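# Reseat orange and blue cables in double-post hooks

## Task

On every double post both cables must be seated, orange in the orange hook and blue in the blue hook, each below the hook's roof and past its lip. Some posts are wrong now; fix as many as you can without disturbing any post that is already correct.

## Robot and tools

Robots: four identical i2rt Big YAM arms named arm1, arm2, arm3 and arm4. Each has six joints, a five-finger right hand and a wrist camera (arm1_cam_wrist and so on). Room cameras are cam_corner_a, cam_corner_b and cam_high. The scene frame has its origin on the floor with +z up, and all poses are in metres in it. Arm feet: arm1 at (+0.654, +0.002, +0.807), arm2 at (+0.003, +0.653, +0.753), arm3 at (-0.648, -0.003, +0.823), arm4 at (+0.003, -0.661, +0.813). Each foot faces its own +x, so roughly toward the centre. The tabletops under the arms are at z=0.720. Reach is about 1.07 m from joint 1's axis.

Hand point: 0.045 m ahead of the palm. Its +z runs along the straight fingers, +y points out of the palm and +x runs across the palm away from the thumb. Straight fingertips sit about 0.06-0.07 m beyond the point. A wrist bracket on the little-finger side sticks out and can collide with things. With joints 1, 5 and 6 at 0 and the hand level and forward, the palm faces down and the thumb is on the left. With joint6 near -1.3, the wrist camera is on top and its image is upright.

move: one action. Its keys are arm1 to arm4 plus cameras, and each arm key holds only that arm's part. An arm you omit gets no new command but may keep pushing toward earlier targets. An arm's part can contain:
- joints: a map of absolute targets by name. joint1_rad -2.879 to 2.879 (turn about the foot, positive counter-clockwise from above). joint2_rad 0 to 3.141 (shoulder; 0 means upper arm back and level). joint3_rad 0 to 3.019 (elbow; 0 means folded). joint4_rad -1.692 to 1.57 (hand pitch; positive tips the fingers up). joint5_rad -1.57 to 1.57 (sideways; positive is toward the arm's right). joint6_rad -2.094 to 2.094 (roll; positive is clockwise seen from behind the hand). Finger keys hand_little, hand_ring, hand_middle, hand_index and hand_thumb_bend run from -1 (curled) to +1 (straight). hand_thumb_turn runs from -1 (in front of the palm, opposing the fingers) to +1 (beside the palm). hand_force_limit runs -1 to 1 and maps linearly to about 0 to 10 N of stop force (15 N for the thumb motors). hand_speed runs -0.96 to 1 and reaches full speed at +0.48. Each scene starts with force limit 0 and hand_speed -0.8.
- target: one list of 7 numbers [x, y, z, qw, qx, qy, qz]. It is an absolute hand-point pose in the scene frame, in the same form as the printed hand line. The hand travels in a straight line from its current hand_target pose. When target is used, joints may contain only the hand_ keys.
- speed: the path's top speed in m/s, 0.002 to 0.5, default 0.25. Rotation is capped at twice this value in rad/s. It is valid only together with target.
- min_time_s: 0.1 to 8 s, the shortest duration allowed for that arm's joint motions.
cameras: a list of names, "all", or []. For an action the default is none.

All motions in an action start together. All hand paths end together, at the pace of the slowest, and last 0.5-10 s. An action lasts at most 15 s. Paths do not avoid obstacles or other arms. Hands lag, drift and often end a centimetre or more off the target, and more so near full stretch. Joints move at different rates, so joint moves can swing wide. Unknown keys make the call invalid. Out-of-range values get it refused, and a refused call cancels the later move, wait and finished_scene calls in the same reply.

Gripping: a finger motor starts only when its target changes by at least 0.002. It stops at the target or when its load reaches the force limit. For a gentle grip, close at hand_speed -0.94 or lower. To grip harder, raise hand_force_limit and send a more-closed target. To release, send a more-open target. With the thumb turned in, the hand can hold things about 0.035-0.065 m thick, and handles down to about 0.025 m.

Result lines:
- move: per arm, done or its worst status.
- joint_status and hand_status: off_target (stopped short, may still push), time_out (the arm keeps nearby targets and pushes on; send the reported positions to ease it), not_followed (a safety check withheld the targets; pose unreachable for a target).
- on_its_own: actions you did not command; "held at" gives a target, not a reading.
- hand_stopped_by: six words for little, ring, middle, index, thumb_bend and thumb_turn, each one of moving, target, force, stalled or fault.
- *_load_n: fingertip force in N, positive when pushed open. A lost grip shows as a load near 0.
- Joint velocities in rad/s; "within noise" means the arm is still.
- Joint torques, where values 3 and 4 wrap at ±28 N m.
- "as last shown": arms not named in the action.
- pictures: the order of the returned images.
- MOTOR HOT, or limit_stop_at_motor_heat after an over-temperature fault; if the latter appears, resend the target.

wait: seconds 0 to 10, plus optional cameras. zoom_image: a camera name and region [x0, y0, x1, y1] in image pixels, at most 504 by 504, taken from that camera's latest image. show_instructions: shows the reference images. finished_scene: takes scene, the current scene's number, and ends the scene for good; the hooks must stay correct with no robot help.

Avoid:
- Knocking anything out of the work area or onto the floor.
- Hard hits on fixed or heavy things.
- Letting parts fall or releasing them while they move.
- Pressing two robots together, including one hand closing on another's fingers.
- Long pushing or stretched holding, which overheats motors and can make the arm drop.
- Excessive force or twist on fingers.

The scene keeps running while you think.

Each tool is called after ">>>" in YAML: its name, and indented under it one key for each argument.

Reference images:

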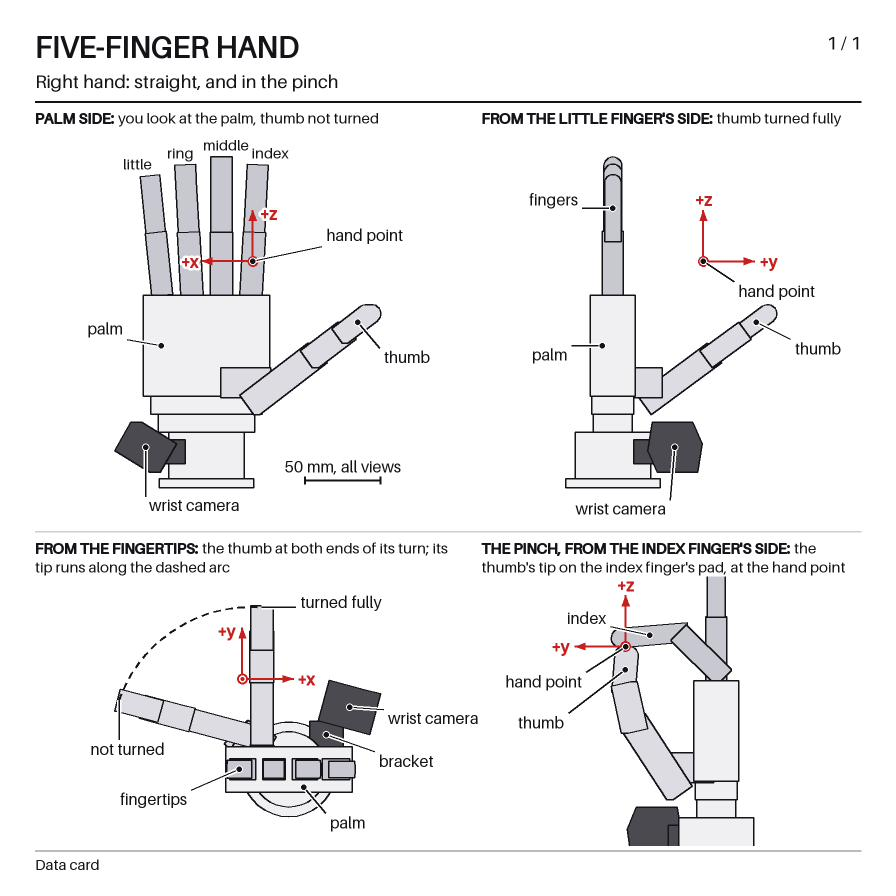

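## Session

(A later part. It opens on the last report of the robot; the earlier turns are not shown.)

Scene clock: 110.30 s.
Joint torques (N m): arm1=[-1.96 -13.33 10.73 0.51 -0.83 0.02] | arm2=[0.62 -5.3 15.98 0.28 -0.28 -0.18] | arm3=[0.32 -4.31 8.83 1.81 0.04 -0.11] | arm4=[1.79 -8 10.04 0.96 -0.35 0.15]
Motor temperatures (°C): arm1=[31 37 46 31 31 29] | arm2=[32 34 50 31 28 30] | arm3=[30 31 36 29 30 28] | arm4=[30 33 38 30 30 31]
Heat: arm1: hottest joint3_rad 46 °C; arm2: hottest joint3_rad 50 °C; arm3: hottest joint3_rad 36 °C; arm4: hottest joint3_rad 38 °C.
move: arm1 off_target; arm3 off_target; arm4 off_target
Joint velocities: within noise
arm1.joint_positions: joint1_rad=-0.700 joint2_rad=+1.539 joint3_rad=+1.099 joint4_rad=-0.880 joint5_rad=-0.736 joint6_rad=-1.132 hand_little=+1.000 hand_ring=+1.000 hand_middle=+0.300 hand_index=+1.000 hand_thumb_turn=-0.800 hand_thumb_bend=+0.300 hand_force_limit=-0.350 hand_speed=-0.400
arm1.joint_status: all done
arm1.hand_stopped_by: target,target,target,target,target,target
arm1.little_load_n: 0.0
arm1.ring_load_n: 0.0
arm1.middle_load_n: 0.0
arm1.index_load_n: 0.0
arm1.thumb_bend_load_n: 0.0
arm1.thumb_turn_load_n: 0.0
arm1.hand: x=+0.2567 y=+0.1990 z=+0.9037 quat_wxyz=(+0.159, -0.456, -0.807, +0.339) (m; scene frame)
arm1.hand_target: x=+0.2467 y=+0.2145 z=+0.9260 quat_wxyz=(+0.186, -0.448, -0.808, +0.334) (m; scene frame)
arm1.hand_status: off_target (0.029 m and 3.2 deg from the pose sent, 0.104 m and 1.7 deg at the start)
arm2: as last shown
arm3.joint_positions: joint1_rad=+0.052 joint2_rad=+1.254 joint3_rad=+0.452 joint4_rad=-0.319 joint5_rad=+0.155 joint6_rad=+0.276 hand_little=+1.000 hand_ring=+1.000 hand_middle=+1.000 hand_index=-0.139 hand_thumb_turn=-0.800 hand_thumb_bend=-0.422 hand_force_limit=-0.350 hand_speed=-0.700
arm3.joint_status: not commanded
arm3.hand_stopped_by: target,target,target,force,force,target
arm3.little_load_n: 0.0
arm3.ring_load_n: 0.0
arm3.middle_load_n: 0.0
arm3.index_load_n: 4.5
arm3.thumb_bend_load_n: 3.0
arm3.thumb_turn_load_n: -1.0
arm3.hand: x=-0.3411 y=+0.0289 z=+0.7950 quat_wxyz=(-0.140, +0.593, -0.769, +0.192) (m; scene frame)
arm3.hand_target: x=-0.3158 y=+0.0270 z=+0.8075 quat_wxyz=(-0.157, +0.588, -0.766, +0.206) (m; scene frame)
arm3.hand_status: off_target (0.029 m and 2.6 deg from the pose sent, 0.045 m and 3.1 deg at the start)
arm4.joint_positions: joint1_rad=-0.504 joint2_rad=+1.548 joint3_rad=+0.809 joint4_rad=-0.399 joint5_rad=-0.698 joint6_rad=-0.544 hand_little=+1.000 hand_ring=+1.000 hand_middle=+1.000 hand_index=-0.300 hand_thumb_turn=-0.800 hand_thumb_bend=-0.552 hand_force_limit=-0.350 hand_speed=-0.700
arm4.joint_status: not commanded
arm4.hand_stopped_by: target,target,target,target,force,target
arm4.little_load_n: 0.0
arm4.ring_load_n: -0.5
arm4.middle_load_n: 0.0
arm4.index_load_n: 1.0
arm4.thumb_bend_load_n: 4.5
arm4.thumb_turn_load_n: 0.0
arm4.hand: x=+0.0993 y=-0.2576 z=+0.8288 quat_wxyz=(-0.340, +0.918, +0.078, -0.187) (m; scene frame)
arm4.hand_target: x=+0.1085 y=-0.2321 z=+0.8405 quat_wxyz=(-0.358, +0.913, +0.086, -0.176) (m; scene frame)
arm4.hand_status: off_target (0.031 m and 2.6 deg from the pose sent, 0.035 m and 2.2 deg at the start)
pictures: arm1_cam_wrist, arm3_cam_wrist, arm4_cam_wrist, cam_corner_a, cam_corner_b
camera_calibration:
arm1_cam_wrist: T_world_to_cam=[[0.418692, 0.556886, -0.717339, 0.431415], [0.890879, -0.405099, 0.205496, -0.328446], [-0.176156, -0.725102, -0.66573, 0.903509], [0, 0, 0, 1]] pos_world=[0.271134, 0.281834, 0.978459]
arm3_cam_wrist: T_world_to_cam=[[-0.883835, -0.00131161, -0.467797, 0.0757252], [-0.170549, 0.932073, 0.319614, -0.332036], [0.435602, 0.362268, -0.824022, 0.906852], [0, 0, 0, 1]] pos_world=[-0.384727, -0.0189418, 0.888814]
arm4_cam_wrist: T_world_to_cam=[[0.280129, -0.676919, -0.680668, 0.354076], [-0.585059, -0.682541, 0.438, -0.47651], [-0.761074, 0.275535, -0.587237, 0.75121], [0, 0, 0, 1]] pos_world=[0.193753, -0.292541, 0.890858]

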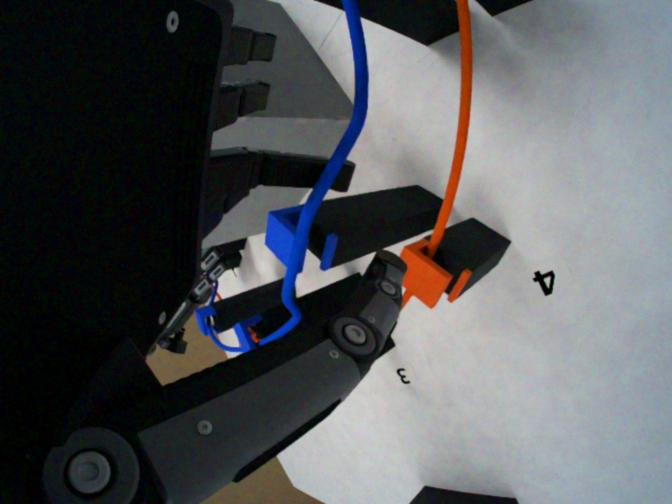

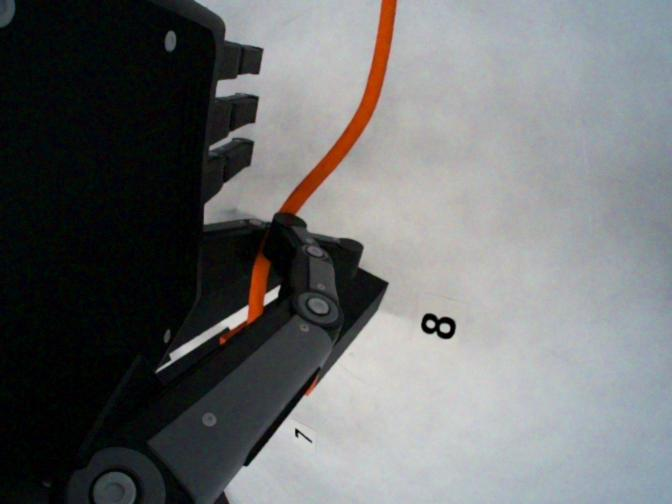

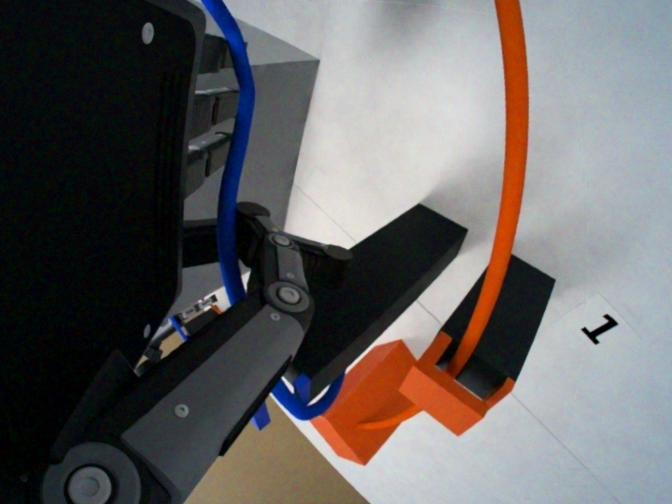

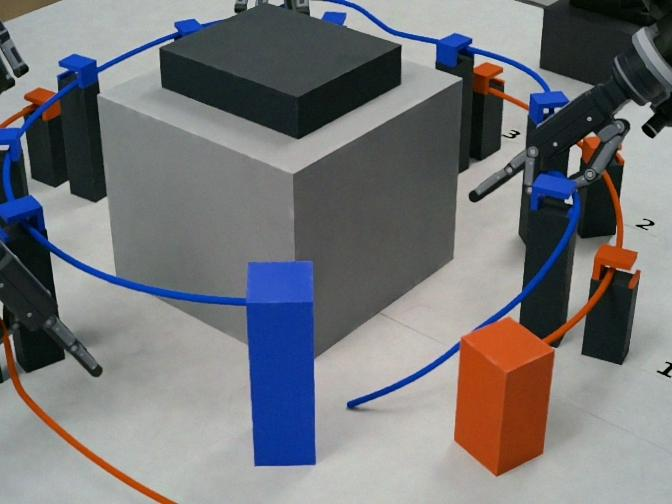

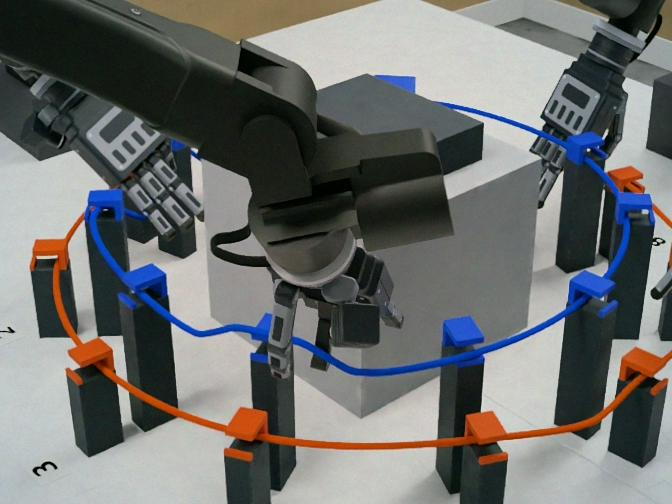

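>>> move:
  arm1: {"joints": {"hand_middle": 1.0}}
  arm3: {"joints": {"hand_speed": -0.4, "hand_index": 1.0}}
  arm4: {"target": [0.1057, -0.2225, 0.8345, -0.3574, 0.9131, 0.0860, -0.1753], "speed": 0.06}
  cameras: ["arm1_cam_wrist","arm3_cam_wrist","arm4_cam_wrist","cam_corner_a","cam_corner_b"]

>>> zoom_image:
  camera: "arm1_cam_wrist"
  region: [220, 120, 420, 340]

>>> zoom_image:
  camera: "cam_corner_b"
  region: [612, 160, 660, 200]

>>> zoom_image:
  camera: "cam_corner_a"
  region: [525, 165, 590, 225]

>>> zoom_image:
  camera: "arm4_cam_wrist"
  region: [160, 180, 380, 440]

Scene clock: 122.17 s.
Joint torques (N m): arm1=[-1.38 -13.16 10.76 0.55 -0.85 0.06] | arm2=[0.67 -5.25 15.98 0.29 -0.28 -0.18] | arm3=[0.56 -4.25 8.8 1.69 0.04 -0.13] | arm4=[1.55 -7.88 9.83 1.06 -0.33 0.09]
Motor temperatures (°C): arm1=[31 37 47 31 31 29] | arm2=[32 34 53 31 28 30] | arm3=[30 31 38 29 30 28] | arm4=[30 33 38 30 30 31]
Heat: arm1: hottest joint3_rad 47 °C; arm2: hottest joint3_rad 53 °C; arm3: hottest joint3_rad 38 °C; arm4: hottest joint3_rad 38 °C.
move: arm1 done; arm3 done; arm4 off_target
Joint velocities: within noise
arm1.joint_positions: joint1_rad=-0.700 joint2_rad=+1.539 joint3_rad=+1.099 joint4_rad=-0.880 joint5_rad=-0.736 joint6_rad=-1.133 hand_little=+1.000 hand_ring=+1.000 hand_middle=+1.000 hand_index=+1.000 hand_thumb_turn=-0.800 hand_thumb_bend=+0.300 hand_force_limit=-0.350 hand_speed=-0.400
arm1.joint_status: all done
arm1.hand_stopped_by: target,target,target,target,target,target
arm1.little_load_n: 0.0
arm1.ring_load_n: 0.0
arm1.middle_load_n: 0.0
arm1.index_load_n: 0.0
arm1.thumb_bend_load_n: 0.0
arm1.thumb_turn_load_n: 0.0
arm1.hand: x=+0.2567 y=+0.1991 z=+0.9037 quat_wxyz=(+0.159, -0.455, -0.808, +0.339) (m; scene frame)
arm1.hand_target: x=+0.2467 y=+0.2145 z=+0.9260 quat_wxyz=(+0.186, -0.448, -0.808, +0.334) (m; scene frame)
arm1.hand_status: not commanded
arm2: as last shown
arm3.joint_positions: joint1_rad=+0.051 joint2_rad=+1.254 joint3_rad=+0.452 joint4_rad=-0.316 joint5_rad=+0.154 joint6_rad=+0.276 hand_little=+1.000 hand_ring=+1.000 hand_middle=+1.000 hand_index=+1.000 hand_thumb_turn=-0.800 hand_thumb_bend=-0.423 hand_force_limit=-0.350 hand_speed=-0.400
arm3.joint_status: all done
arm3.hand_stopped_by: target,target,target,target,force,target
arm3.little_load_n: 0.0
arm3.ring_load_n: 0.0
arm3.middle_load_n: 0.0
arm3.index_load_n: 0.0
arm3.thumb_bend_load_n: 0.0
arm3.thumb_turn_load_n: 0.0
arm3.hand: x=-0.3404 y=+0.0289 z=+0.7952 quat_wxyz=(-0.142, +0.593, -0.769, +0.193) (m; scene frame)
arm3.hand_target: x=-0.3158 y=+0.0271 z=+0.8075 quat_wxyz=(-0.157, +0.588, -0.766, +0.205) (m; scene frame)
arm3.hand_status: not commanded
arm4.joint_positions: joint1_rad=-0.488 joint2_rad=+1.569 joint3_rad=+0.819 joint4_rad=-0.374 joint5_rad=-0.691 joint6_rad=-0.526 hand_little=+1.000 hand_ring=+1.000 hand_middle=+1.000 hand_index=-0.300 hand_thumb_turn=-0.800 hand_thumb_bend=-0.552 hand_force_limit=-0.350 hand_speed=-0.700
arm4.joint_status: not commanded
arm4.hand_stopped_by: target,target,target,target,force,target
arm4.little_load_n: 0.0
arm4.ring_load_n: 0.0
arm4.middle_load_n: 0.0
arm4.index_load_n: 1.0
arm4.thumb_bend_load_n: 4.5
arm4.thumb_turn_load_n: 0.0
arm4.hand: x=+0.0971 y=-0.2491 z=+0.8246 quat_wxyz=(-0.341, +0.918, +0.078, -0.186) (m; scene frame)
arm4.hand_target: x=+0.1053 y=-0.2238 z=+0.8355 quat_wxyz=(-0.358, +0.913, +0.086, -0.175) (m; scene frame)
arm4.hand_status: off_target (0.030 m and 2.5 deg from the pose sent, 0.036 m and 2.6 deg at the start)
pictures: arm1_cam_wrist, arm3_cam_wrist, arm4_cam_wrist, cam_corner_a, cam_corner_b
camera_calibration:
arm1_cam_wrist: T_world_to_cam=[[0.418189, 0.557409, -0.717226, 0.431336], [0.891136, -0.404786, 0.205001, -0.32803], [-0.176054, -0.724875, -0.666004, 0.903668], [0, 0, 0, 1]] pos_world=[0.271034, 0.281834, 0.978458]
arm3_cam_wrist: T_world_to_cam=[[-0.882588, -0.00126079, -0.470146, 0.07879], [-0.171492, 0.931961, 0.319437, -0.332099], [0.437755, 0.362557, -0.822753, 0.906459], [0, 0, 0, 1]] pos_world=[-0.38422, -0.0190408, 0.888919]
arm4_cam_wrist: T_world_to_cam=[[0.280899, -0.676098, -0.681166, 0.358142], [-0.58623, -0.682821, 0.435992, -0.468404], [-0.759888, 0.27685, -0.588153, 0.745695], [0, 0, 0, 1]] pos_world=[0.191451, -0.284142, 0.886757]

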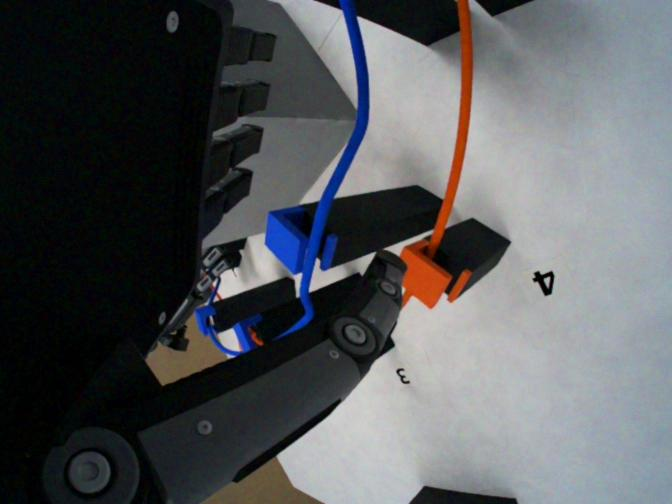

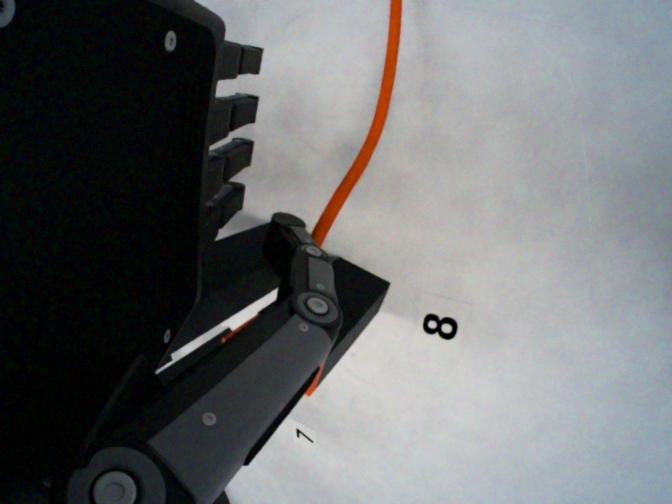

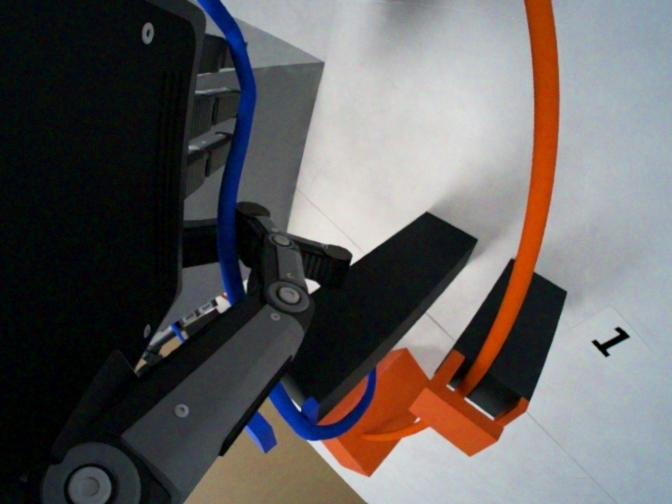

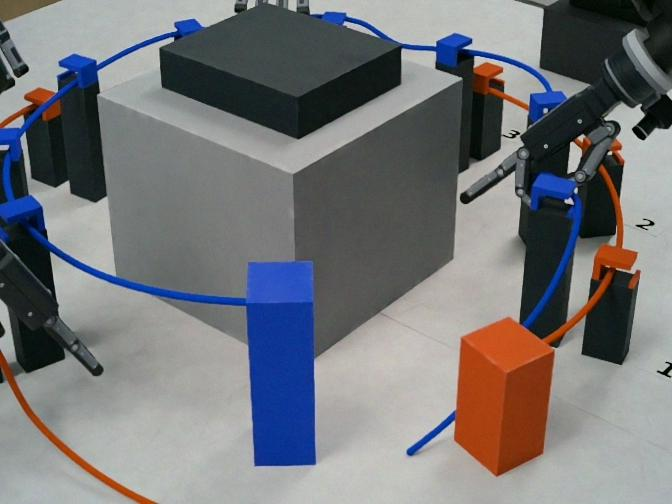

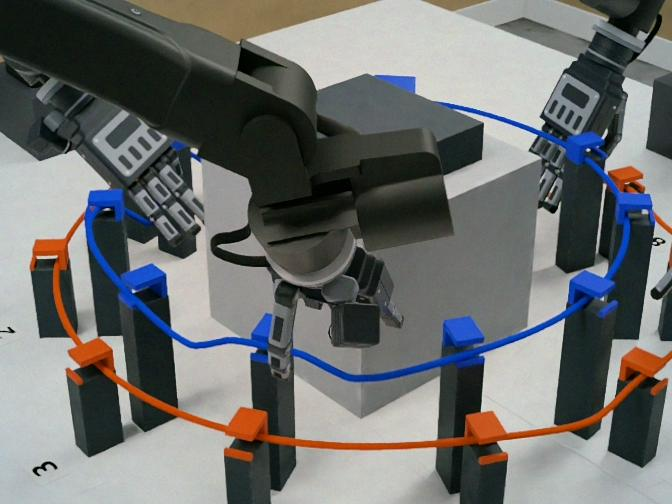

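Scaled by 2.291 from the camera's 672x504 image, which has a finer 960x720 frame.

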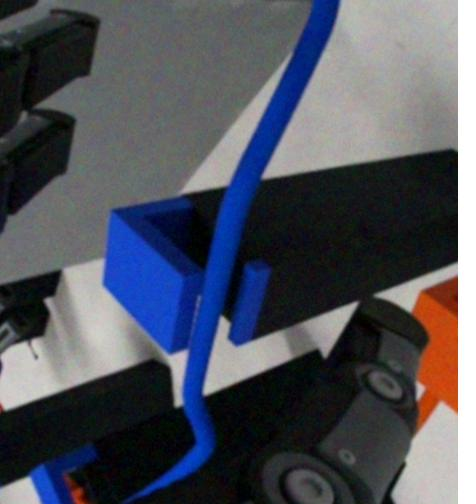

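Scaled by 10.500 from the camera's 672x504 image, which has a finer 960x720 frame.

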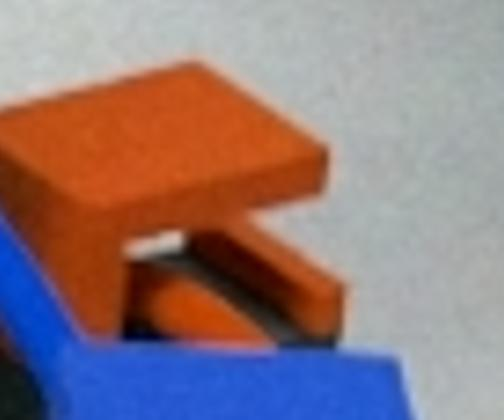

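Scaled by 7.754 from the camera's 672x504 image, which has a finer 960x720 frame.

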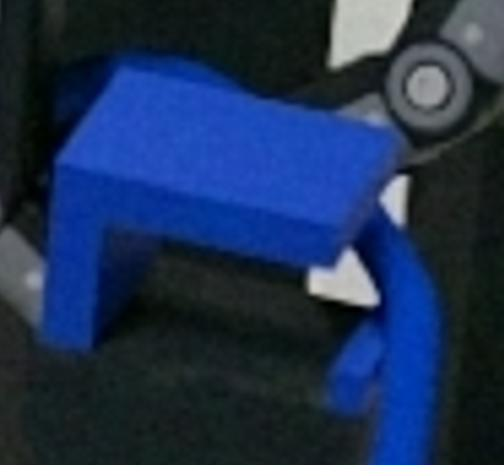

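Scaled by 1.938 from the camera's 672x504 image, which has a finer 960x720 frame.

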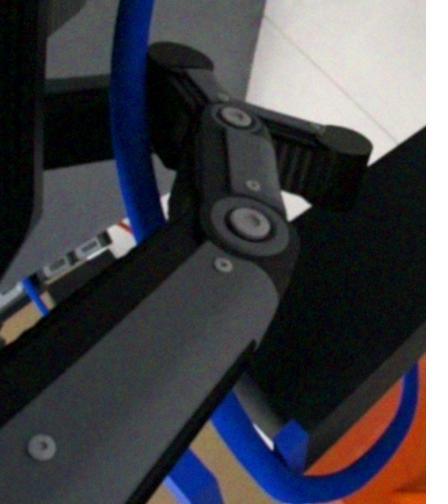

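>>> move:
  arm3: {"target": [-0.3689, 0.0412, 0.9028, 0.1576, -0.5880, 0.7663, -0.2053], "speed": 0.12}
  arm4: {"target": [0.1025, -0.2142, 0.8255, -0.3574, 0.9131, 0.0860, -0.1753], "speed": 0.06}
  cameras: ["arm3_cam_wrist","arm4_cam_wrist","cam_corner_a","cam_corner_b"]

>>> zoom_image:
  camera: "cam_corner_b"
  region: [580, 120, 672, 230]

>>> zoom_image:
  camera: "cam_corner_a"
  region: [525, 165, 590, 225]

>>> zoom_image:
  camera: "arm4_cam_wrist"
  region: [160, 180, 420, 484]

Scene clock: 130.73 s.
Joint torques (N m): arm1=[-2.08 -13.16 10.69 0.54 -0.83 0.06] | arm2=[0.73 -5.25 15.98 0.29 -0.28 -0.18] | arm3=[1.55 -3.02 10.44 0.79 0.2 0.07] | arm4=[2.55 -9.47 10.09 1.21 -0.3 0.04]
Motor temperatures (°C): arm1=[31 37 48 31 31 29] | arm2=[32 34 55 31 28 30] | arm3=[30 31 39 29 30 28] | arm4=[30 34 39 30 30 31]
Heat: arm1: hottest joint3_rad 48 °C; arm2: hottest joint3_rad 55 °C; arm3: hottest joint3_rad 39 °C; arm4: hottest joint3_rad 39 °C.
move: arm3 off_target; arm4 off_target
Joint velocities: within noise
arm1, arm2: as last shown
arm3.joint_positions: joint1_rad=+0.106 joint2_rad=+0.895 joint3_rad=+0.505 joint4_rad=-0.743 joint5_rad=+0.184 joint6_rad=+0.321 hand_little=+1.000 hand_ring=+1.000 hand_middle=+1.000 hand_index=+1.000 hand_thumb_turn=-0.800 hand_thumb_bend=-0.423 hand_force_limit=-0.350 hand_speed=-0.400
arm3.joint_status: not commanded
arm3.hand_stopped_by: target,target,target,target,force,target
arm3.little_load_n: 0.0
arm3.ring_load_n: 0.0
arm3.middle_load_n: 0.0
arm3.index_load_n: 0.0
arm3.thumb_bend_load_n: 0.0
arm3.thumb_turn_load_n: 0.0
arm3.hand: x=-0.3871 y=+0.0368 z=+0.8804 quat_wxyz=(-0.137, +0.594, -0.768, +0.194) (m; scene frame)
arm3.hand_target: x=-0.3696 y=+0.0411 z=+0.9025 quat_wxyz=(-0.158, +0.588, -0.766, +0.205) (m; scene frame)
arm3.hand_status: off_target (0.029 m and 2.9 deg from the pose sent, 0.112 m and 2.4 deg at the start)
arm4.joint_positions: joint1_rad=-0.471 joint2_rad=+1.599 joint3_rad=+0.819 joint4_rad=-0.341 joint5_rad=-0.684 joint6_rad=-0.507 hand_little=+1.000 hand_ring=+1.000 hand_middle=+1.000 hand_index=-0.300 hand_thumb_turn=-0.800 hand_thumb_bend=-0.552 hand_force_limit=-0.350 hand_speed=-0.700
arm4.joint_status: not commanded
arm4.hand_stopped_by: target,target,target,target,force,target
arm4.little_load_n: 0.0
arm4.ring_load_n: 0.0
arm4.middle_load_n: 0.0
arm4.index_load_n: 1.0
arm4.thumb_bend_load_n: 4.5
arm4.thumb_turn_load_n: 0.0
arm4.hand: x=+0.0916 y=-0.2441 z=+0.8144 quat_wxyz=(-0.337, +0.919, +0.077, -0.189) (m; scene frame)
arm4.hand_target: x=+0.1020 y=-0.2158 z=+0.8269 quat_wxyz=(-0.358, +0.913, +0.086, -0.175) (m; scene frame)
arm4.hand_status: off_target (0.034 m and 3.0 deg from the pose sent, 0.035 m and 2.5 deg at the start)
pictures: arm3_cam_wrist, arm4_cam_wrist, cam_corner_a, cam_corner_b
camera_calibration:
arm3_cam_wrist: T_world_to_cam=[[-0.885698, -0.00656485, -0.464215, 0.0714836], [-0.170899, 0.9343, 0.312853, -0.368805], [0.431663, 0.356427, -0.82863, 0.997121], [0, 0, 0, 1]] pos_world=[-0.430135, -0.0103571, 0.974809]
arm4_cam_wrist: T_world_to_cam=[[0.278408, -0.680927, -0.677368, 0.352009], [-0.582736, -0.680368, 0.44443, -0.470461], [-0.763484, 0.270994, -0.586221, 0.731534], [0, 0, 0, 1]] pos_world=[0.186358, -0.278636, 0.876367]

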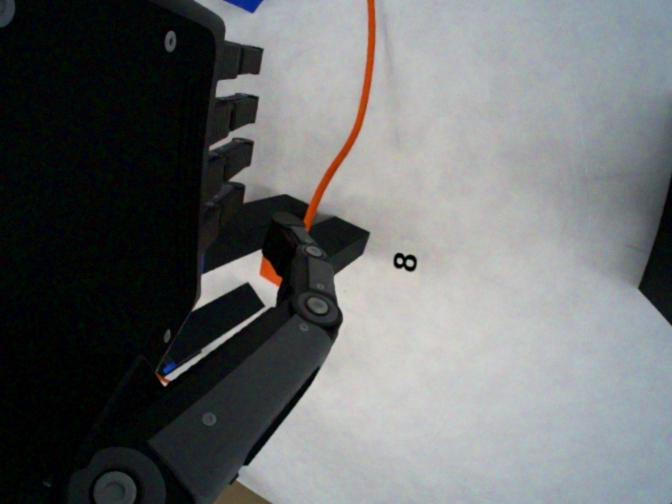

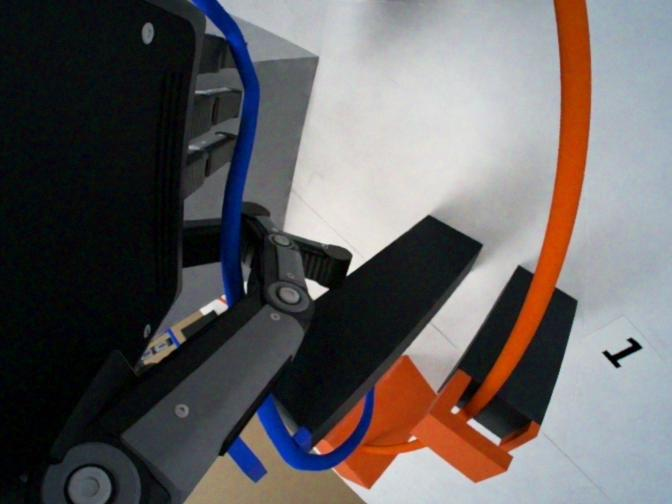

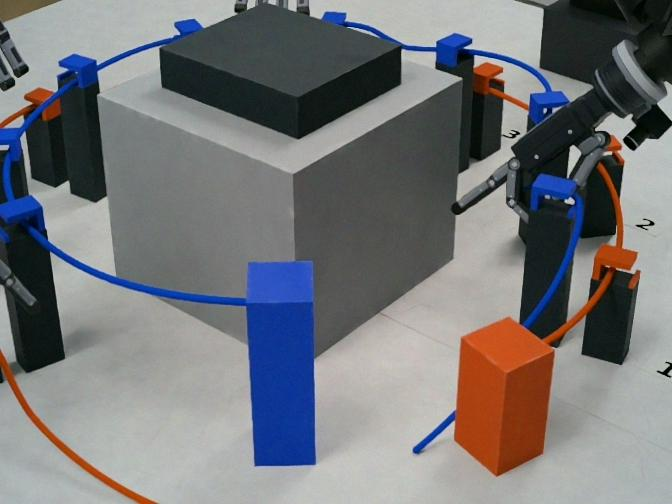

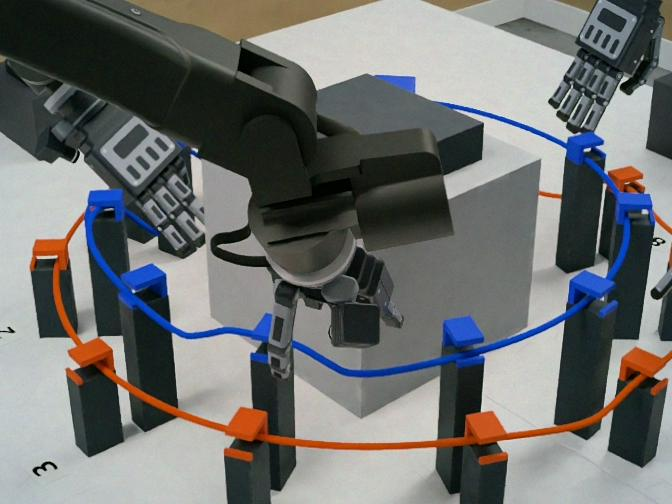

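Scaled by 4.582 from the camera's 672x504 image, which has a finer 960x720 frame.

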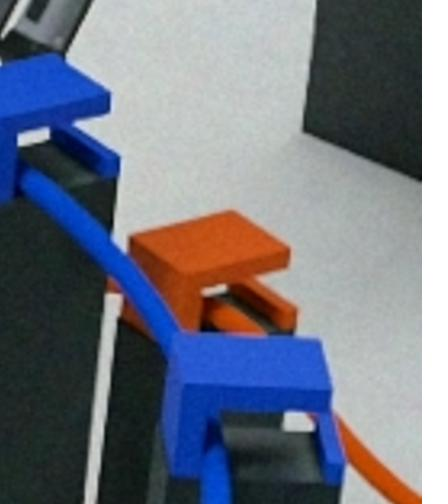

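Scaled by 7.754 from the camera's 672x504 image, which has a finer 960x720 frame.

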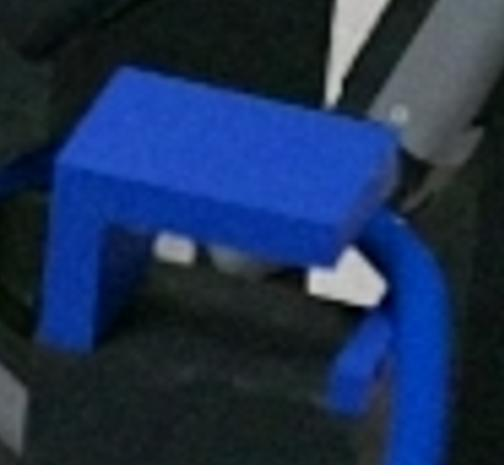

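Scaled by 1.658 from the camera's 672x504 image, which has a finer 960x720 frame.

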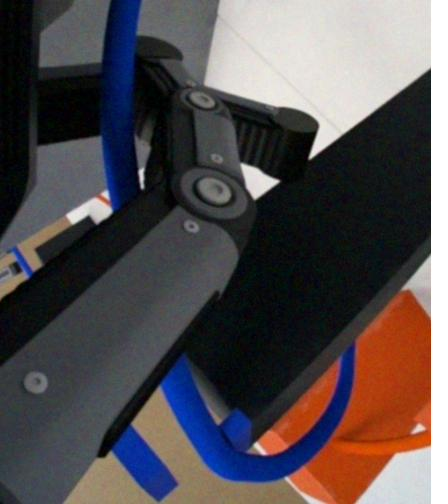

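>>> zoom_image:
  camera: "cam_corner_b"
  region: [230, 300, 330, 380]

>>> zoom_image:
  camera: "cam_corner_b"
  region: [80, 180, 330, 400]

Scaled by 5.040 from the camera's 672x504 image, which has a finer 960x720 frame.

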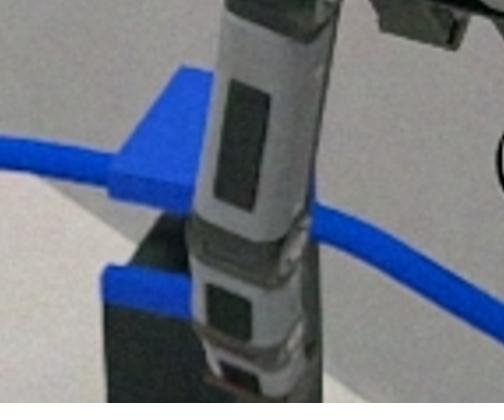

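Scaled by 2.016 from the camera's 672x504 image, which has a finer 960x720 frame.

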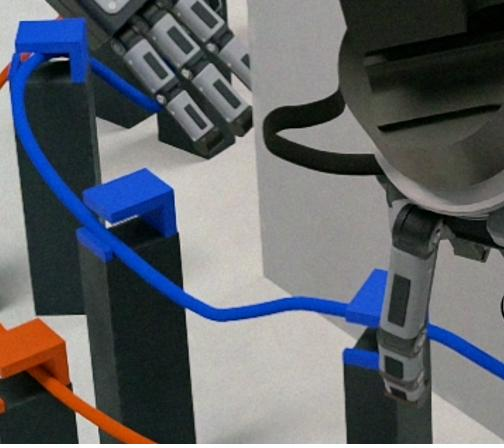

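>>> move:
  arm1: {"target": [0.3067, 0.2545, 0.990, -0.1855, 0.4479, 0.8080, -0.3347], "speed": 0.2}
  arm2: {"target": [-0.1049, 0.42, 1.06, 0.0158, -0.0589, 0.9641, -0.2583], "speed": 0.2}
  arm3: {"target": [-0.3696, 0.0411, 1.03, 0.1576, -0.5880, 0.7663, -0.2053], "speed": 0.2, "joints": {"hand_thumb_bend": 0.3}}
  cameras: ["arm1_cam_wrist","arm4_cam_wrist","cam_corner_a","cam_corner_b"]

>>> zoom_image:
  camera: "cam_corner_b"
  region: [230, 280, 330, 400]

>>> zoom_image:
  camera: "cam_corner_a"
  region: [490, 150, 630, 340]

>>> zoom_image:
  camera: "arm1_cam_wrist"
  region: [220, 80, 400, 280]

Scene clock: 148.33 s.
Joint torques (N m): arm1=[-1.67 -12.81 11.08 0.23 -0.88 0.05] | arm2=[0.67 -3.9 15.5 0.21 -0.32 -0.19] | arm3=[1.73 -3.14 10.73 0.77 0.2 0.03] | arm4=[1.49 -8.76 10 1.05 -0.26 0.14]
Motor temperatures (°C): arm1=[31 38 49 31 32 29] | arm2=[32 34 57 31 28 30] | arm3=[30 31 39 29 30 28] | arm4=[30 33 41 30 30 31]
Heat: arm1: hottest joint3_rad 49 °C; arm2: hottest joint3_rad 57 °C; arm3: hottest joint3_rad 39 °C; arm4: hottest joint3_rad 41 °C.
move: arm1 off_target; arm2 off_target; arm3 off_target
Joint velocities: within noise
arm1.joint_positions: joint1_rad=-0.863 joint2_rad=+1.475 joint3_rad=+1.211 joint4_rad=-1.203 joint5_rad=-0.772 joint6_rad=-1.348 hand_little=+1.000 hand_ring=+1.000 hand_middle=+1.000 hand_index=+1.000 hand_thumb_turn=-0.800 hand_thumb_bend=+0.300 hand_force_limit=-0.350 hand_speed=-0.400
arm1.joint_status: not commanded
arm1.hand_stopped_by: target,target,target,target,target,target
arm1.little_load_n: 0.0
arm1.ring_load_n: 0.0
arm1.middle_load_n: 0.0
arm1.index_load_n: 0.0
arm1.thumb_bend_load_n: 0.0
arm1.thumb_turn_load_n: 0.0
arm1.hand: x=+0.3132 y=+0.2411 z=+0.9681 quat_wxyz=(+0.161, -0.456, -0.806, +0.342) (m; scene frame)
arm1.hand_target: x=+0.3072 y=+0.2538 z=+0.9900 quat_wxyz=(+0.186, -0.448, -0.808, +0.334) (m; scene frame)
arm1.hand_status: off_target (0.027 m and 3.1 deg from the pose sent, 0.114 m and 3.2 deg at the start)
arm2.joint_positions: joint1_rad=-0.677 joint2_rad=+0.922 joint3_rad=+1.131 joint4_rad=-1.438 joint5_rad=-0.350 joint6_rad=-0.683 hand_little=+1.000 hand_ring=+1.000 hand_middle=+1.000 hand_index=+1.000 hand_thumb_turn=-0.800 hand_thumb_bend=+0.300 hand_force_limit=-0.350 hand_speed=-0.400
arm2.joint_status: not commanded
arm2.hand_stopped_by: target,target,target,target,target,target
arm2.little_load_n: 0.0
arm2.ring_load_n: 0.0
arm2.middle_load_n: 0.0
arm2.index_load_n: 0.0
arm2.thumb_bend_load_n: 0.0
arm2.thumb_turn_load_n: 0.0
arm2.hand: x=-0.0986 y=+0.4253 z=+1.0389 quat_wxyz=(-0.030, +0.054, -0.969, +0.240) (m; scene frame)
arm2.hand_target: x=-0.1045 y=+0.4205 z=+1.0596 quat_wxyz=(-0.015, +0.059, -0.964, +0.258) (m; scene frame)
arm2.hand_status: off_target (0.023 m and 2.7 deg from the pose sent, 0.159 m and 3.0 deg at the start)
arm3.joint_positions: joint1_rad=+0.106 joint2_rad=+0.835 joint3_rad=+0.816 joint4_rad=-1.114 joint5_rad=+0.184 joint6_rad=+0.322 hand_little=+1.000 hand_ring=+1.000 hand_middle=+1.000 hand_index=+1.000 hand_thumb_turn=-0.800 hand_thumb_bend=+0.300 hand_force_limit=-0.350 hand_speed=-0.400
arm3.joint_status: all done
arm3.hand_stopped_by: target,target,target,target,target,target
arm3.little_load_n: 0.0
arm3.ring_load_n: 0.0
arm3.middle_load_n: 0.0
arm3.index_load_n: 0.0
arm3.thumb_bend_load_n: 0.0
arm3.thumb_turn_load_n: 0.0
arm3.hand: x=-0.3794 y=+0.0375 z=+1.0068 quat_wxyz=(-0.137, +0.594, -0.769, +0.194) (m; scene frame)
arm3.hand_target: x=-0.3702 y=+0.0410 z=+1.0297 quat_wxyz=(-0.158, +0.588, -0.766, +0.205) (m; scene frame)
arm3.hand_status: off_target (0.025 m and 2.8 deg from the pose sent, 0.151 m and 2.8 deg at the start)
arm4: as last shown
arm4.joint_positions: joint1_rad=-0.471 joint2_rad=+1.599 joint3_rad=+0.819 joint4_rad=-0.341 joint5_rad=-0.684 joint6_rad=-0.506 hand_little=+1.000 hand_ring=+1.000 hand_middle=+1.000 hand_index=-0.300 hand_thumb_turn=-0.800 hand_thumb_bend=-0.552 hand_force_limit=-0.350 hand_speed=-0.700
pictures: arm1_cam_wrist, arm4_cam_wrist, cam_corner_a, cam_corner_b
camera_calibration:
arm1_cam_wrist: T_world_to_cam=[[0.415888, 0.55292, -0.722022, 0.436892], [0.891189, -0.405946, 0.202459, -0.371967], [-0.181158, -0.727659, -0.661585, 0.984931], [0, 0, 0, 1]] pos_world=[0.328223, 0.324129, 1.04237]
arm4_cam_wrist: T_world_to_cam=[[0.277999, -0.681169, -0.677293, 0.351951], [-0.582925, -0.680047, 0.444674, -0.470551], [-0.763489, 0.271192, -0.586123, 0.731504], [0, 0, 0, 1]] pos_world=[0.186357, -0.278637, 0.876367]

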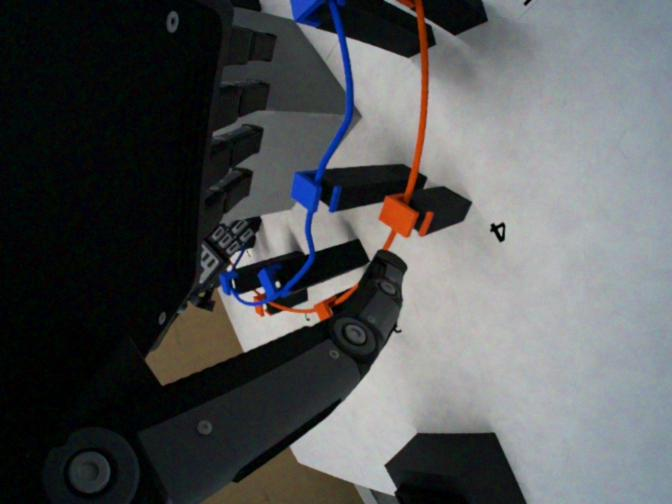

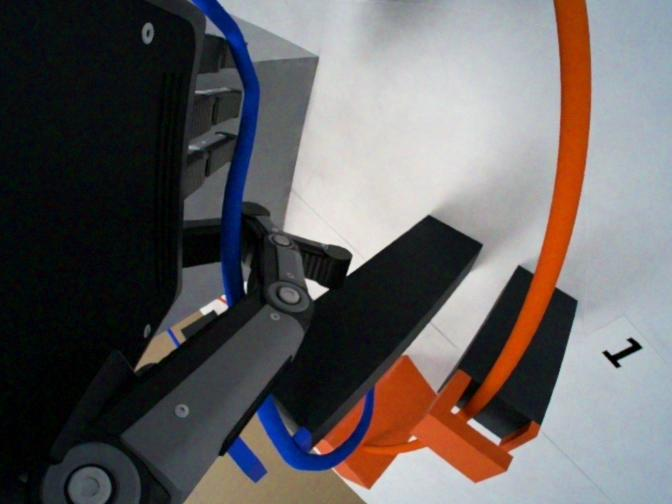

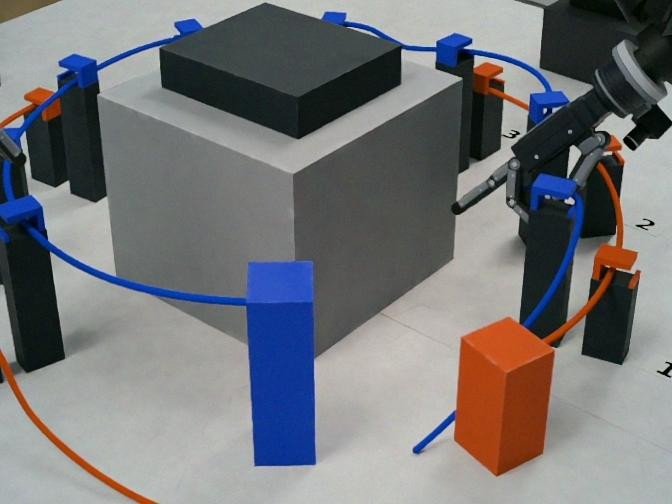

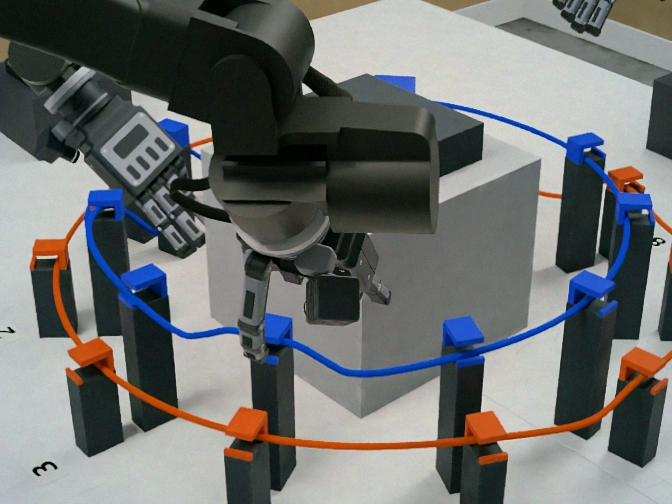

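Scaled by 4.200 from the camera's 672x504 image, which has a finer 960x720 frame.

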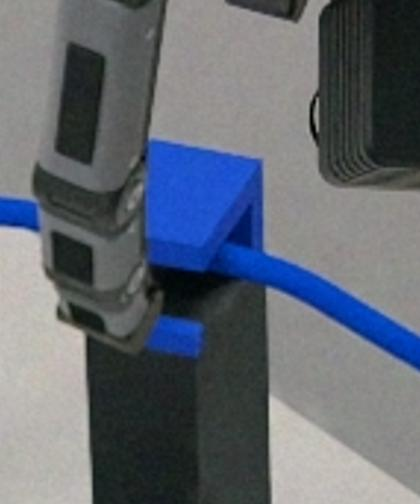

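Scaled by 2.653 from the camera's 672x504 image, which has a finer 960x720 frame.

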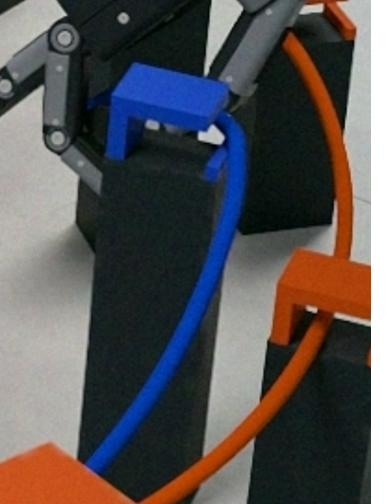

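Scaled by 2.520 from the camera's 672x504 image, which has a finer 960x720 frame.

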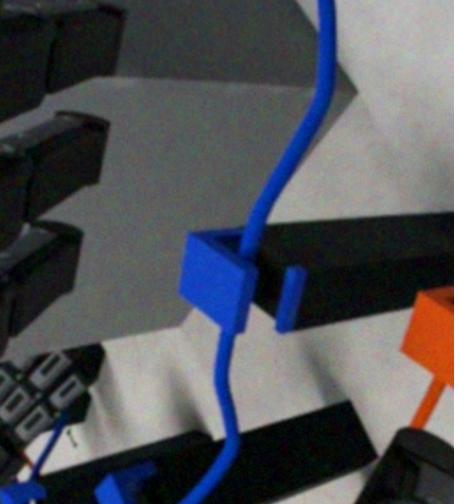

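>>> move:
  arm2: {"joints": {"joint2_rad": 0.85, "joint3_rad": 2.0, "joint4_rad": -0.6}, "min_time_s": 2.5}
  arm3: {"target": [0.016, -0.227, 1.0, 0.1501, -0.0924, 0.9151, -0.3627], "speed": 0.25}
  cameras: ["arm3_cam_wrist","arm4_cam_wrist","cam_corner_a","cam_corner_b","cam_high"]

Scene clock: 155.13 s.
Joint torques (N m): arm1=[-1.67 -12.28 10.99 0.23 -0.9 0.05] | arm2=[0.56 3.25 8.32 1.83 0.17 -0.2] | arm3=[0.56 -14.97 11.32 0.95 0.45 0.04] | arm4=[1.9 -8.18 10.13 1.05 -0.29 0.07]
Motor temperatures (°C): arm1=[31 38 49 31 32 29] | arm2=[32 34 56 31 28 30] | arm3=[30 31 40 29 30 28] | arm4=[30 33 42 30 30 31]
Heat: arm1: hottest joint3_rad 49 °C; arm2: hottest joint3_rad 56 °C; arm3: hottest joint3_rad 40 °C; arm4: hottest joint3_rad 42 °C.
move: arm2 done; arm3 off_target
Joint velocities: within noise
arm1, arm4: as last shown
arm1.hand: x=+0.3132 y=+0.2411 z=+0.9680 quat_wxyz=(+0.161, -0.456, -0.806, +0.342) (m; scene frame)
arm2.joint_positions: joint1_rad=-0.677 joint2_rad=+0.843 joint3_rad=+1.976 joint4_rad=-0.614 joint5_rad=-0.351 joint6_rad=-0.683 hand_little=+1.000 hand_ring=+1.000 hand_middle=+1.000 hand_index=+1.000 hand_thumb_turn=-0.800 hand_thumb_bend=+0.300 hand_force_limit=-0.350 hand_speed=-0.400
arm2.joint_status: all done
arm2.hand_stopped_by: target,target,target,target,target,target
arm2.little_load_n: 0.0
arm2.ring_load_n: 0.0
arm2.middle_load_n: 0.0
arm2.index_load_n: 0.0
arm2.thumb_bend_load_n: 0.5
arm2.thumb_turn_load_n: 0.0
arm2.hand: x=-0.0924 y=+0.4324 z=+1.6314 quat_wxyz=(+0.454, +0.164, -0.486, +0.728) (m; scene frame)
arm2.hand_target: x=-0.0908 y=+0.4378 z=+1.6433 quat_wxyz=(+0.466, +0.166, -0.473, +0.729) (m; scene frame)
arm2.hand_status: not commanded
arm3.joint_positions: joint1_rad=-0.254 joint2_rad=+1.798 joint3_rad=+1.546 joint4_rad=-0.741 joint5_rad=+0.557 joint6_rad=+0.917 hand_little=+1.000 hand_ring=+1.000 hand_middle=+1.000 hand_index=+1.000 hand_thumb_turn=-0.800 hand_thumb_bend=+0.300 hand_force_limit=-0.350 hand_speed=-0.400
arm3.joint_status: not commanded
arm3.hand_stopped_by: target,target,target,target,target,target
arm3.little_load_n: 0.0
arm3.ring_load_n: 0.0
arm3.middle_load_n: 0.0
arm3.index_load_n: 0.0
arm3.thumb_bend_load_n: 0.0
arm3.thumb_turn_load_n: 0.0
arm3.hand: x=+0.0006 y=-0.2181 z=+0.9799 quat_wxyz=(-0.135, +0.106, -0.919, +0.356) (m; scene frame)
arm3.hand_target: x=+0.0148 y=-0.2267 z=+1.0001 quat_wxyz=(-0.150, +0.093, -0.915, +0.363) (m; scene frame)
arm3.hand_status: off_target (0.027 m and 2.5 deg from the pose sent, 0.476 m and 63.8 deg at the start)
pictures: arm3_cam_wrist, arm4_cam_wrist, cam_corner_a, cam_corner_b, cam_high
camera_calibration:
arm3_cam_wrist: T_world_to_cam=[[-0.30008, 0.625496, -0.720213, 0.847644], [0.627479, 0.698103, 0.344851, -0.178915], [0.718486, -0.348436, -0.601972, 0.627098], [0, 0, 0, 1]] pos_world=[-0.0839347, -0.186793, 1.04968]
arm4_cam_wrist: T_world_to_cam=[[0.277999, -0.681169, -0.677293, 0.351951], [-0.582925, -0.680047, 0.444674, -0.470551], [-0.763489, 0.271192, -0.586123, 0.731504], [0, 0, 0, 1]] pos_world=[0.186357, -0.278637, 0.876367]

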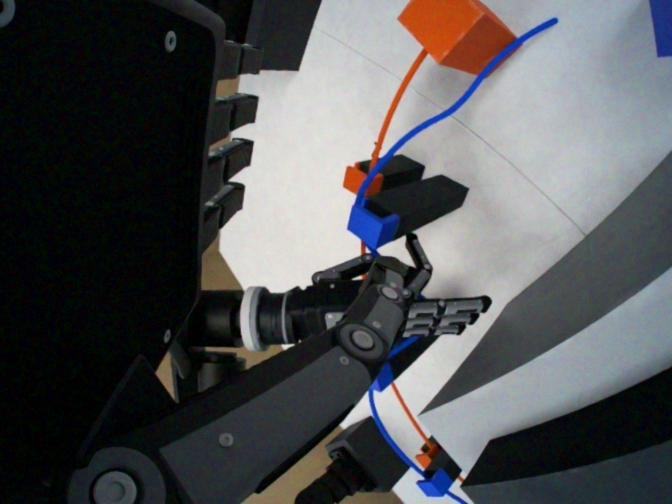

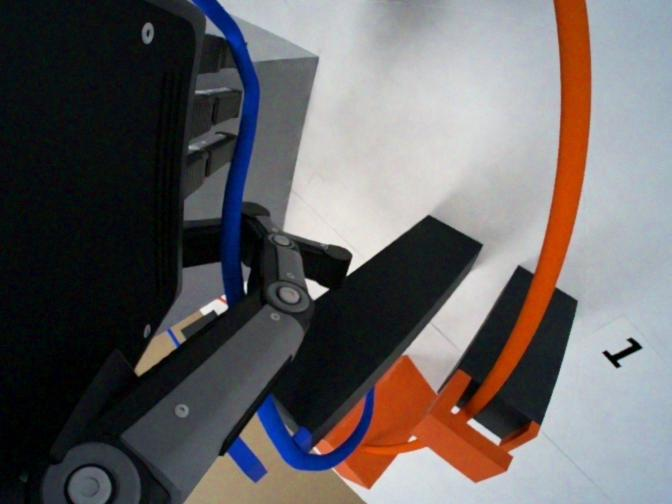

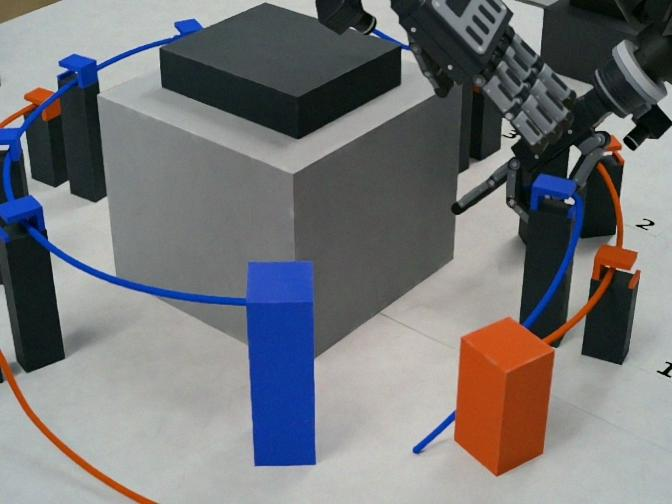

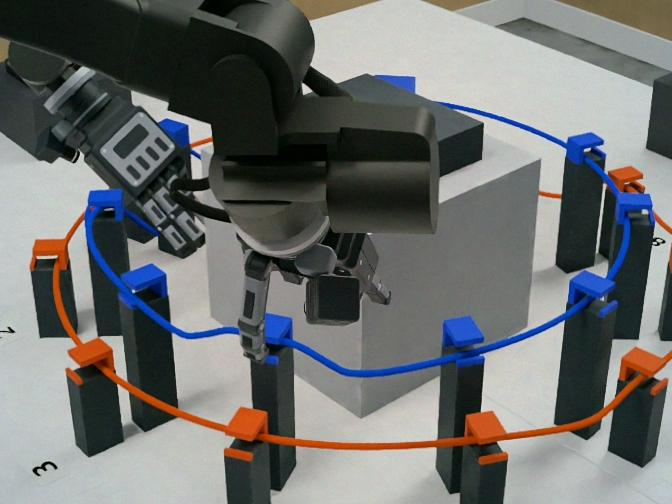

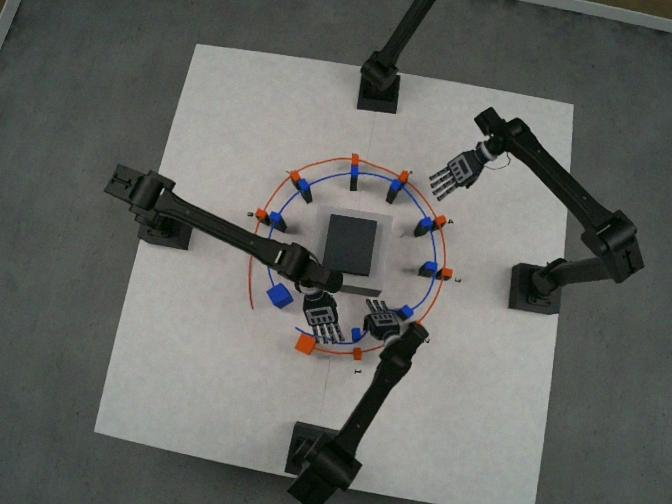

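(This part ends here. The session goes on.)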